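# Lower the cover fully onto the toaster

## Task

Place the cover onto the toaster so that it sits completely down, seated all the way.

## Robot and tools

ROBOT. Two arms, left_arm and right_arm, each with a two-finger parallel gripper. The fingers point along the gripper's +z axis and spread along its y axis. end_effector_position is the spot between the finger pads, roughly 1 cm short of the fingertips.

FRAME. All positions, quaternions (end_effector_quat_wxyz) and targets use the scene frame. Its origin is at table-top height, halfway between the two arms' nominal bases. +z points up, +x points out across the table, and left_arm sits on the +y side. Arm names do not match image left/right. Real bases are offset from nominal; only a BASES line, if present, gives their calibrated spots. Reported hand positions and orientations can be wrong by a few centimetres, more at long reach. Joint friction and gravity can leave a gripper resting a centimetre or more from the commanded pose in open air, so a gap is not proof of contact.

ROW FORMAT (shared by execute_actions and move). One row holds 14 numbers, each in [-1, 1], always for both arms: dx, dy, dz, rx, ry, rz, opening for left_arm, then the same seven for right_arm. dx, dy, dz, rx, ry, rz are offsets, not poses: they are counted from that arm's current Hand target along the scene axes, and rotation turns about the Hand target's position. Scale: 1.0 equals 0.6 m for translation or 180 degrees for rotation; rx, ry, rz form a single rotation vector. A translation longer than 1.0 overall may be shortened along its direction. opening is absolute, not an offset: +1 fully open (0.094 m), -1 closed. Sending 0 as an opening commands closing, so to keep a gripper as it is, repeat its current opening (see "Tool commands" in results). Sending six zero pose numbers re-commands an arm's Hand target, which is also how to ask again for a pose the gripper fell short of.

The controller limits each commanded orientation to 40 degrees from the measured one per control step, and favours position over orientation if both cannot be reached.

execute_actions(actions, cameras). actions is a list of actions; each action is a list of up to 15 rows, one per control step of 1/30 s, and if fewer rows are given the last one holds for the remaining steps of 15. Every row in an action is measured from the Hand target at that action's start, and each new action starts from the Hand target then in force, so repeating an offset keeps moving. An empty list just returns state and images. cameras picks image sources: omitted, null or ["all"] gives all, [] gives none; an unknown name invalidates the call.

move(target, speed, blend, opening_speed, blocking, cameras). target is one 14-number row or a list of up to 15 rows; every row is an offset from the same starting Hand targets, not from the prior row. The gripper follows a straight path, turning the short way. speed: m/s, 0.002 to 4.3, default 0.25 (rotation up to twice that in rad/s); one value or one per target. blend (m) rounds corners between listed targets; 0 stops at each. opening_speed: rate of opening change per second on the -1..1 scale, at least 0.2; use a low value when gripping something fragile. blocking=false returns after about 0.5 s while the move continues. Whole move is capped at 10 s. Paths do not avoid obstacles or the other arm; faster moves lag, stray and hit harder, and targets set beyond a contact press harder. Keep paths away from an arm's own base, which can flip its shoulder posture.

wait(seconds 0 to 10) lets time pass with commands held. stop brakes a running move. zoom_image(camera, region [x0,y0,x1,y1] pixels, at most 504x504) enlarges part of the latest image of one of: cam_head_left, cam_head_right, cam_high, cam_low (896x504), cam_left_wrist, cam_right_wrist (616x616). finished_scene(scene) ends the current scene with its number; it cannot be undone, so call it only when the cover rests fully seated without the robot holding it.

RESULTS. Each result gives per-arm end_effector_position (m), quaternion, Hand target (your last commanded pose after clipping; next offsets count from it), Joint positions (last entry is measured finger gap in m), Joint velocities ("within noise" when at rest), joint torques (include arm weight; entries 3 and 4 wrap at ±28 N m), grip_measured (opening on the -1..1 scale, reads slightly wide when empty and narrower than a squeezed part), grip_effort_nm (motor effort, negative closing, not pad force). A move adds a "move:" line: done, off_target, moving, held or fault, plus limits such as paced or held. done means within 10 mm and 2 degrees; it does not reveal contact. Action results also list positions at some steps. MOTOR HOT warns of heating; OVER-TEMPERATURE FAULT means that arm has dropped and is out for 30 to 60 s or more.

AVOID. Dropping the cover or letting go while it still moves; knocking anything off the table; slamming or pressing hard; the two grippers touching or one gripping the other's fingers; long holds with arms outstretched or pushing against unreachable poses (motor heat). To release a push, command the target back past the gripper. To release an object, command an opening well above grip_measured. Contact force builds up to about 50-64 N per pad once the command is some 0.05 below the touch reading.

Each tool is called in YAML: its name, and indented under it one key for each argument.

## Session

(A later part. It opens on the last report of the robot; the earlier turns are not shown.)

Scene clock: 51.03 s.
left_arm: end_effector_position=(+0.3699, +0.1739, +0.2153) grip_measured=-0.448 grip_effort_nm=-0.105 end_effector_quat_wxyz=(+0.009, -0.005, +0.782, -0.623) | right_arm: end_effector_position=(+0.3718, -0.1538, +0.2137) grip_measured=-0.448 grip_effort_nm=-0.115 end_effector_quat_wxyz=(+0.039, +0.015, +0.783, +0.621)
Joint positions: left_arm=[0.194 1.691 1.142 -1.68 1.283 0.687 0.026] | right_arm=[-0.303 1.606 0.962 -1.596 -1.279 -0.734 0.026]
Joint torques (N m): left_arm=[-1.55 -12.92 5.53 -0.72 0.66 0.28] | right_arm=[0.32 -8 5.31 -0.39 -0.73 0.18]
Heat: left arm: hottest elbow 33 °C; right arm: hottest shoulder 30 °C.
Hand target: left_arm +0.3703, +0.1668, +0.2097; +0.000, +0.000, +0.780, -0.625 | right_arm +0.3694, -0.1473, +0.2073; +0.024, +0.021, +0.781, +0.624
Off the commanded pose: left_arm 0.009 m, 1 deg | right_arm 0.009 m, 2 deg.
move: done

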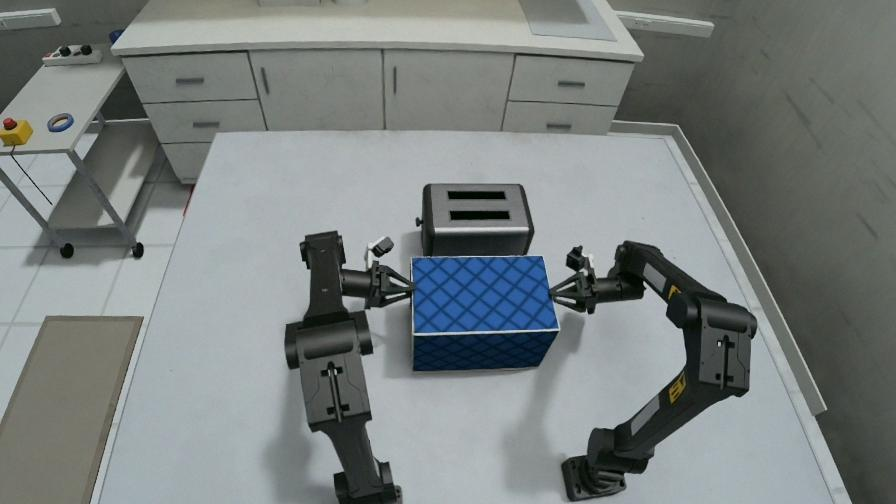

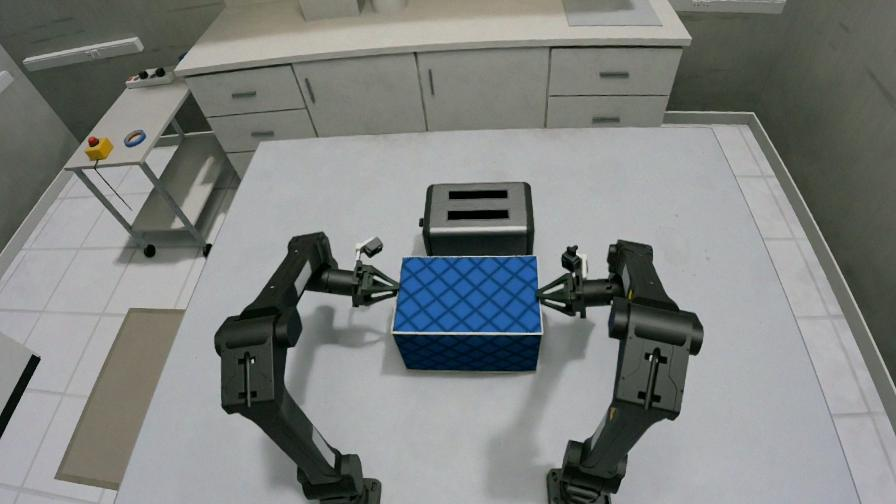

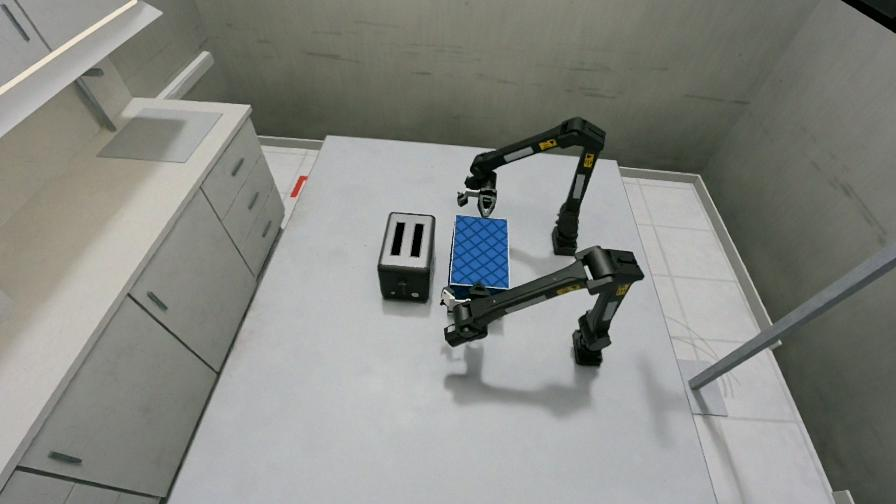

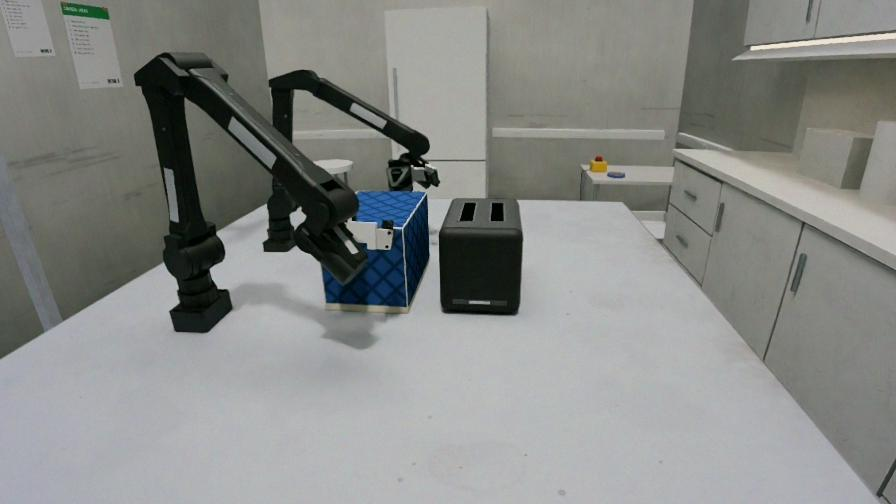

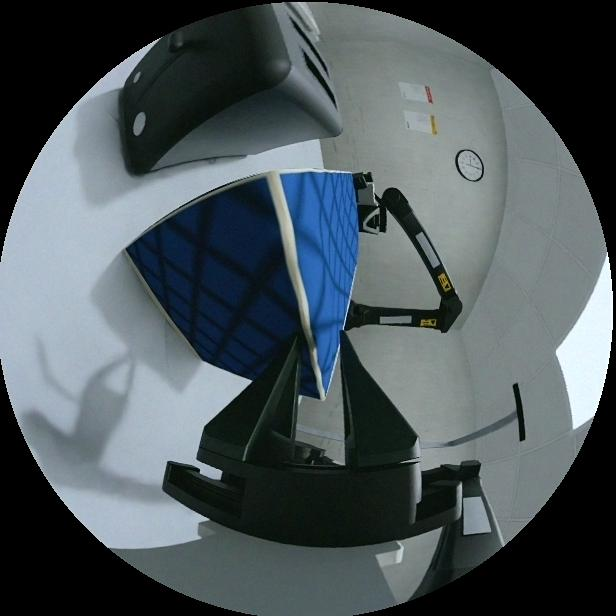

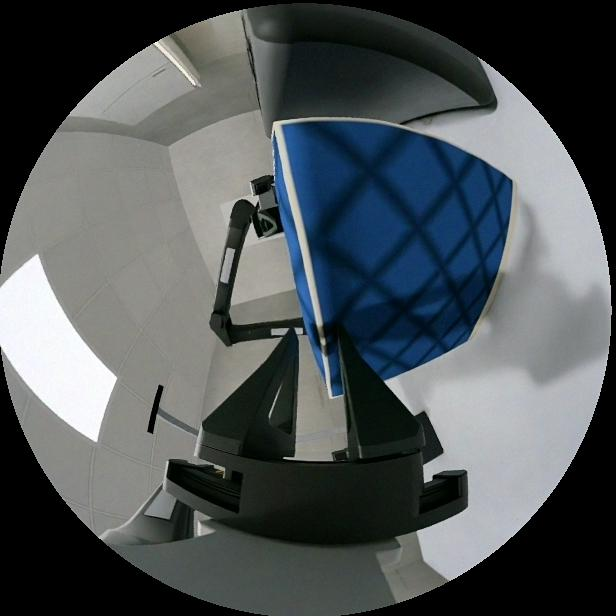

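move:
  target: [0,-0.020,-0.012,0,0,0,-0.45,0,0.018,-0.009,0,0,0,-0.45]
  speed: 0.04

zoom_image:
  camera: "cam_head_left"
  region: [360, 220, 600, 380]

zoom_image:
  camera: "cam_right_wrist"
  region: [200, 150, 450, 400]

zoom_image:
  camera: "cam_left_wrist"
  region: [200, 150, 450, 400]

Scene clock: 59.80 s.
left_arm: end_effector_position=(+0.3702, +0.1626, +0.2059) grip_measured=-0.448 grip_effort_nm=-0.100 end_effector_quat_wxyz=(+0.008, -0.002, +0.781, -0.624) | right_arm: end_effector_position=(+0.3732, -0.1436, +0.2044) grip_measured=-0.448 grip_effort_nm=-0.120 end_effector_quat_wxyz=(+0.035, +0.020, +0.782, +0.622)
Joint positions: left_arm=[0.167 1.691 1.119 -1.599 1.3 0.628 0.026] | right_arm=[-0.275 1.606 0.94 -1.504 -1.297 -0.648 0.026]
Joint torques (N m): left_arm=[-1.49 -13.92 5.57 -0.32 0.7 0.09] | right_arm=[0.26 -8.94 5.22 -0.34 -0.71 0.2]
Heat: left arm: hottest elbow 33 °C; right arm: hottest shoulder 30 °C.
Hand target: left_arm +0.3704, +0.1549, +0.2026; +0.000, +0.000, +0.780, -0.625 | right_arm +0.3695, -0.1365, +0.2019; +0.024, +0.021, +0.781, +0.624
Off the commanded pose: left_arm 0.008 m, 1 deg | right_arm 0.008 m, 1 deg.
move: done

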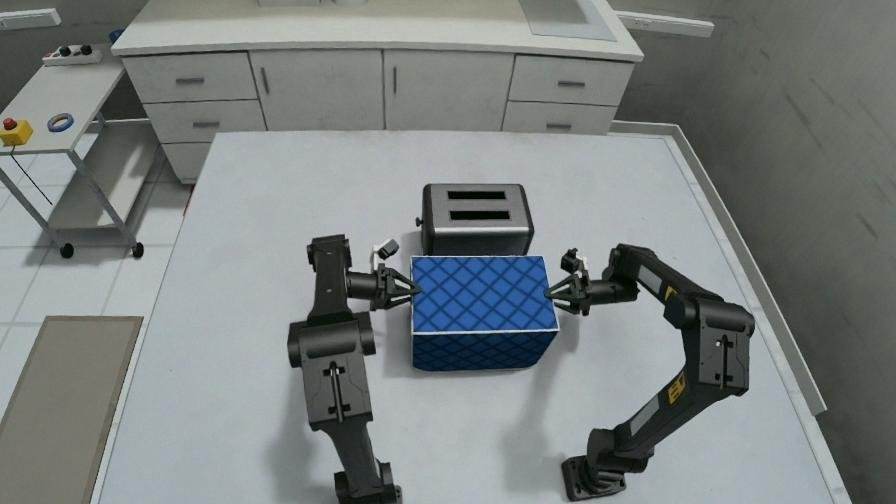

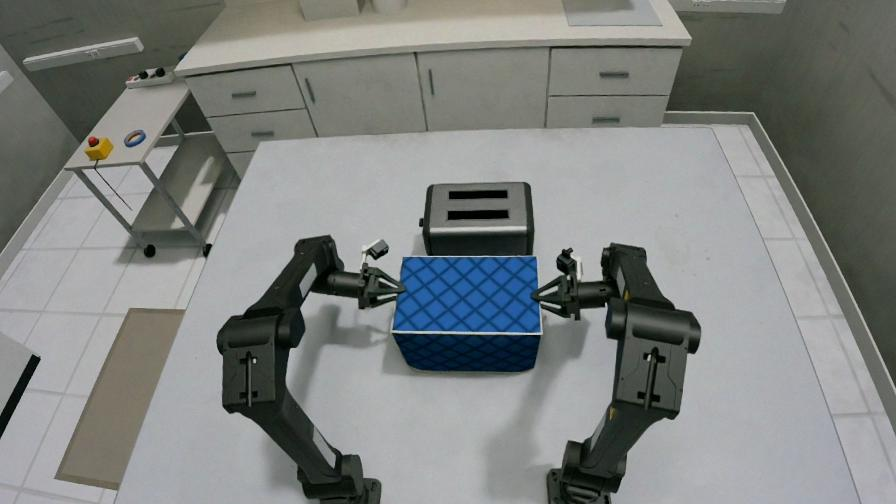

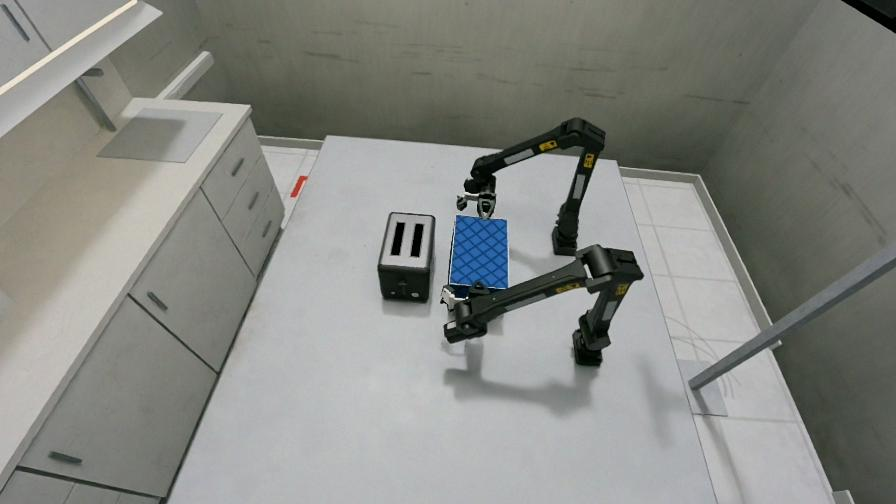

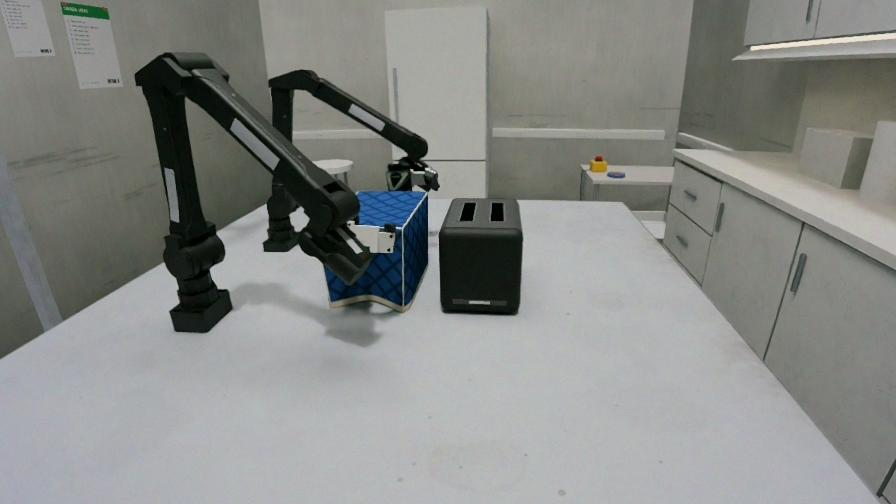

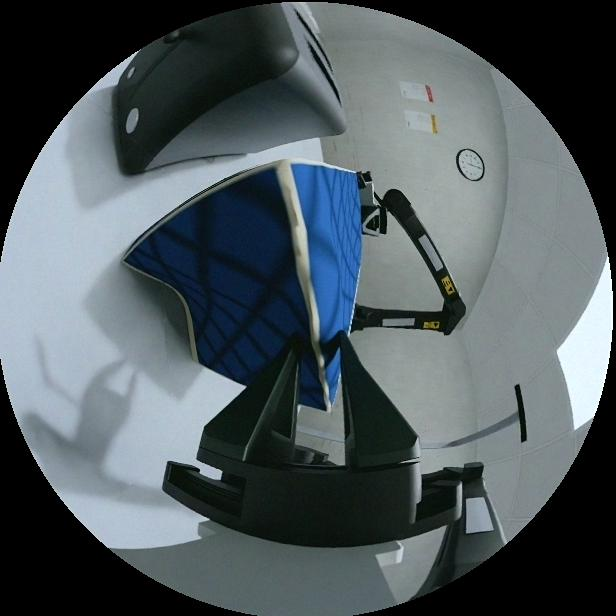

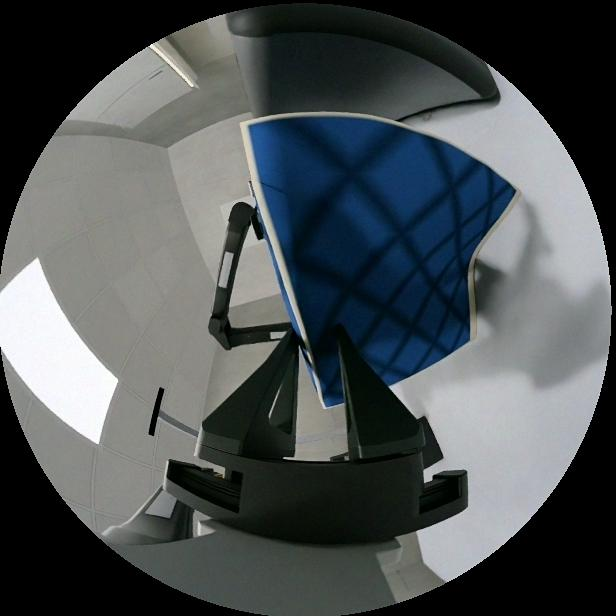

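Scaled by 2.100.

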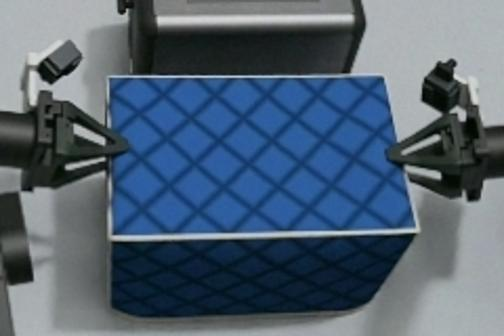

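Scaled by 2.016 from the camera's image (finer frame: 880x880).

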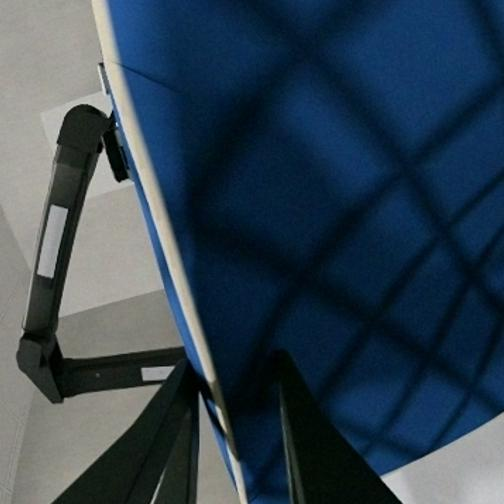

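Scaled by 2.016 from the camera's image (finer frame: 880x880).

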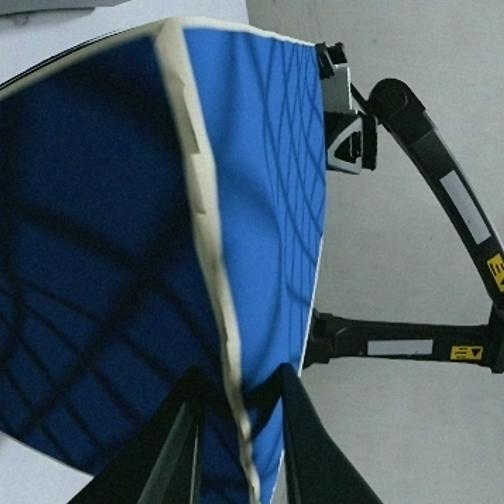

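move:
  target:
    - [0,0.004,0.002,0,0,0,-0.45,0,-0.007,0.002,0,0,0,-0.45]
    - [0,0.004,0.002,0,0,0,-1,0,-0.007,0.002,0,0,0,-1]
  speed: 0.05
  opening_speed: 0.4

zoom_image:
  camera: "cam_right_wrist"
  region: [200, 150, 450, 400]

zoom_image:
  camera: "cam_left_wrist"
  region: [200, 150, 450, 400]

Scene clock: 70.27 s.
left_arm: end_effector_position=(+0.3702, +0.1626, +0.2058) grip_measured=-0.921 grip_effort_nm=-0.999 end_effector_quat_wxyz=(+0.008, -0.003, +0.781, -0.624) | right_arm: end_effector_position=(+0.3720, -0.1433, +0.2050) grip_measured=-0.941 grip_effort_nm=-0.994 end_effector_quat_wxyz=(+0.030, +0.023, +0.781, +0.623)
Joint positions: left_arm=[0.167 1.691 1.119 -1.598 1.3 0.628 0.004] | right_arm=[-0.275 1.606 0.939 -1.515 -1.297 -0.648 0.003]
Joint torques (N m): left_arm=[-1.2 -13.45 5.76 -0.94 0.56 0.21] | right_arm=[-0.44 -8.7 5.85 -0.9 -0.49 -0.13]
Heat: left arm: hottest elbow 33 °C; right arm: hottest shoulder 30 °C.
Hand target: left_arm +0.3704, +0.1573, +0.2037; +0.000, +0.000, +0.780, -0.625 | right_arm +0.3695, -0.1407, +0.2031; +0.024, +0.021, +0.781, +0.624
Off the commanded pose: left_arm 0.006 m, 1 deg | right_arm 0.004 m, 1 deg.
move: done

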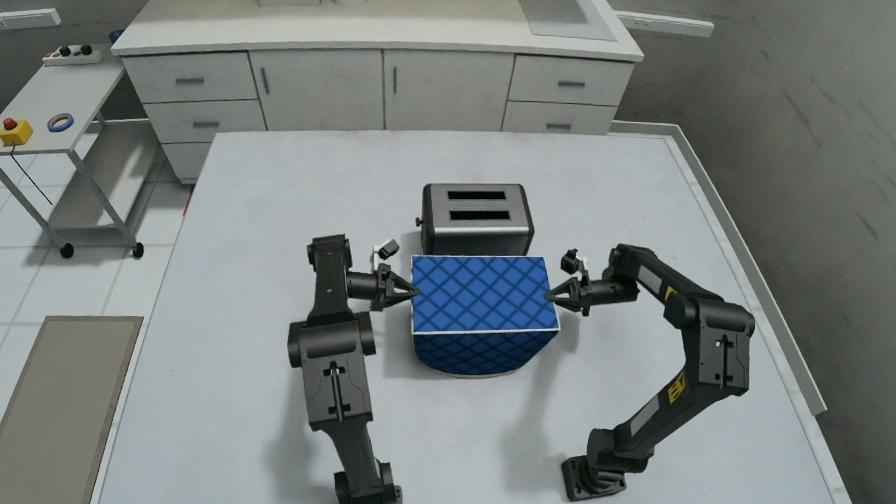

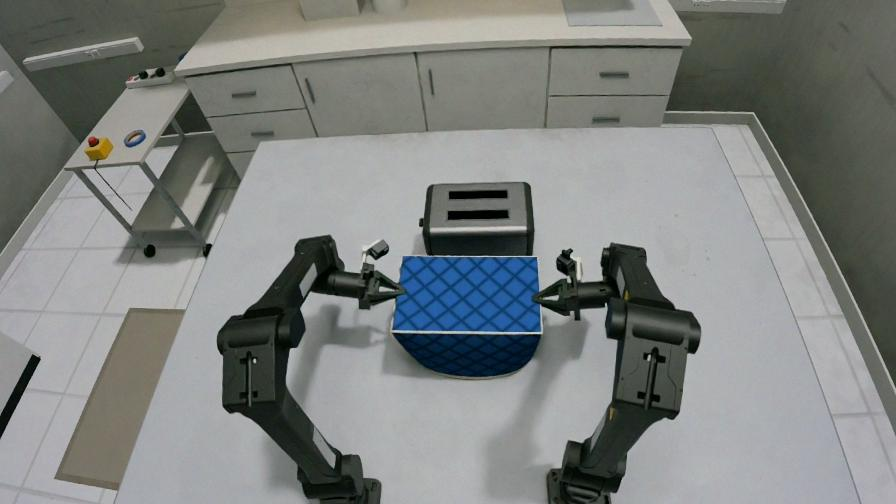

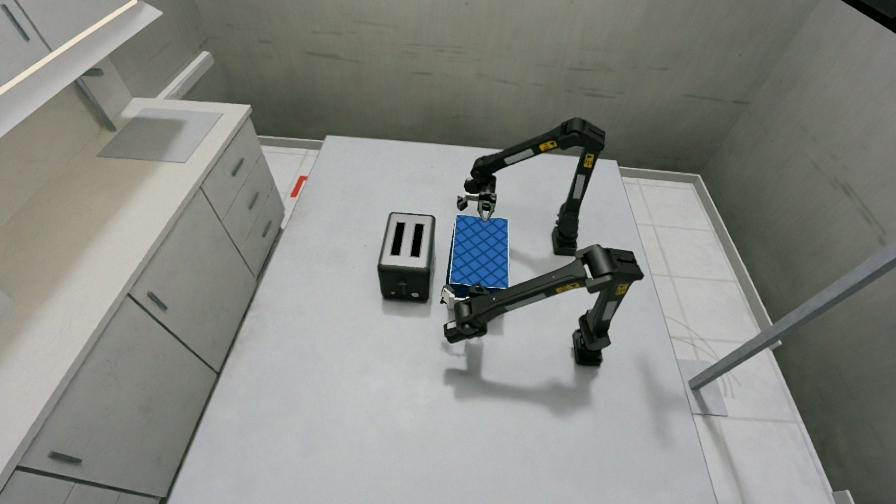

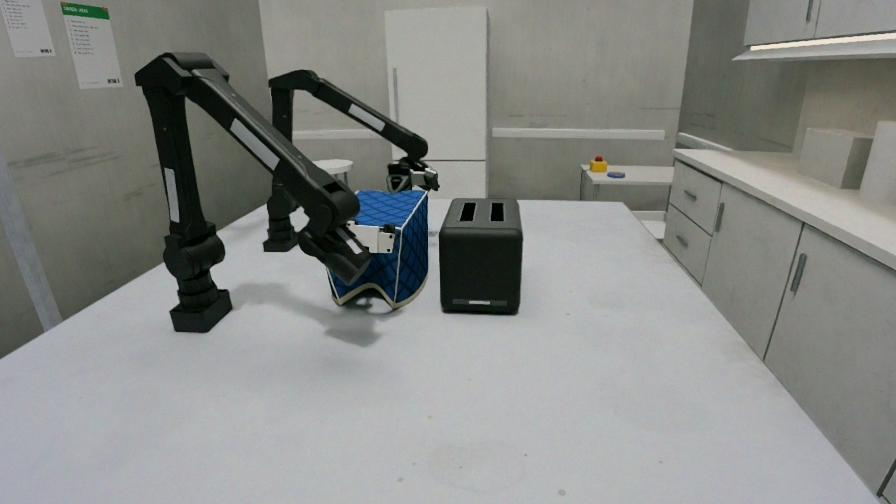

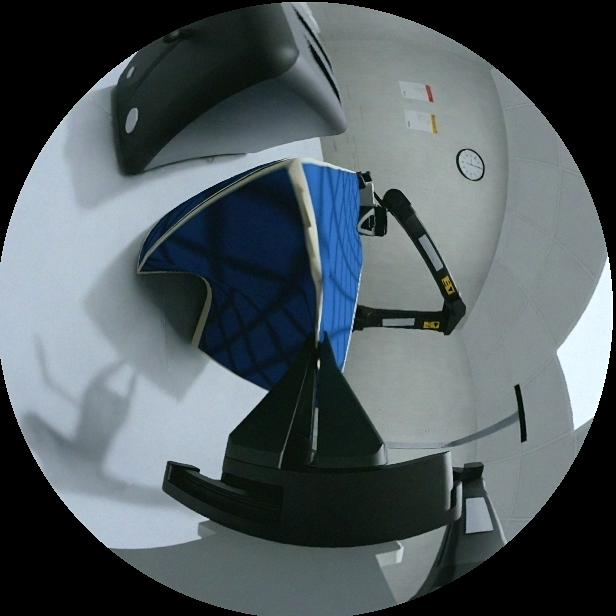

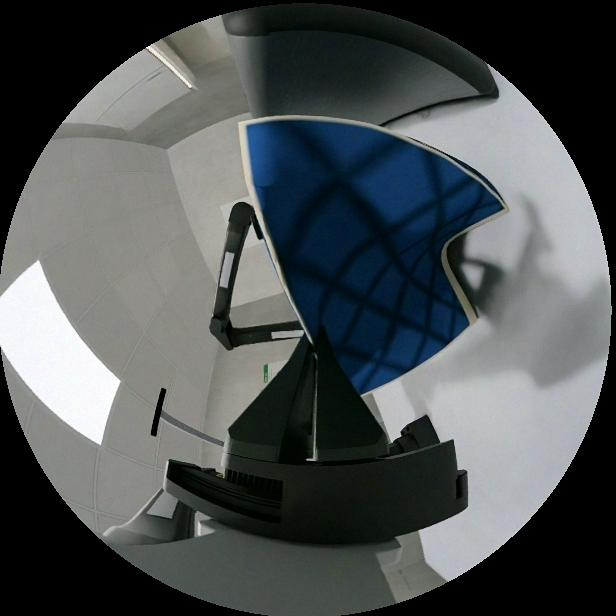

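Scaled by 2.016 from the camera's image (finer frame: 880x880).

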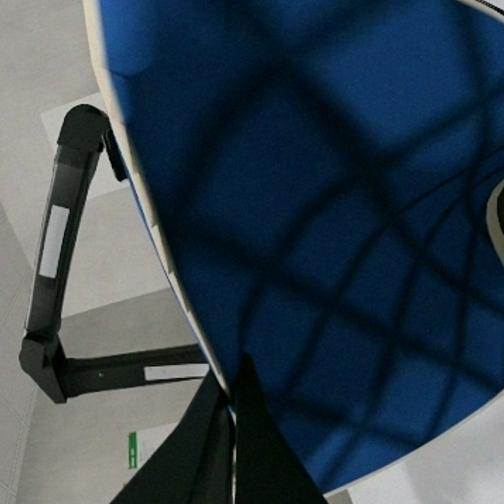

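Scaled by 2.016 from the camera's image (finer frame: 880x880).

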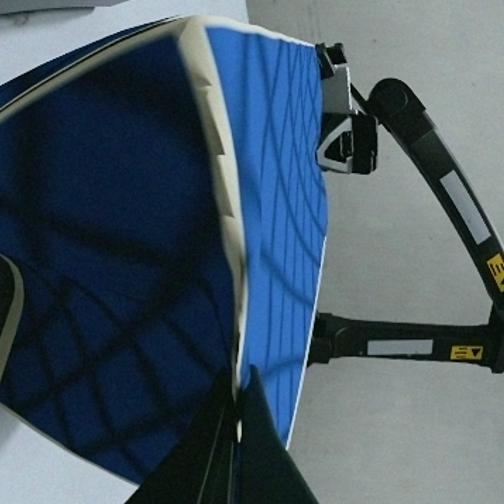

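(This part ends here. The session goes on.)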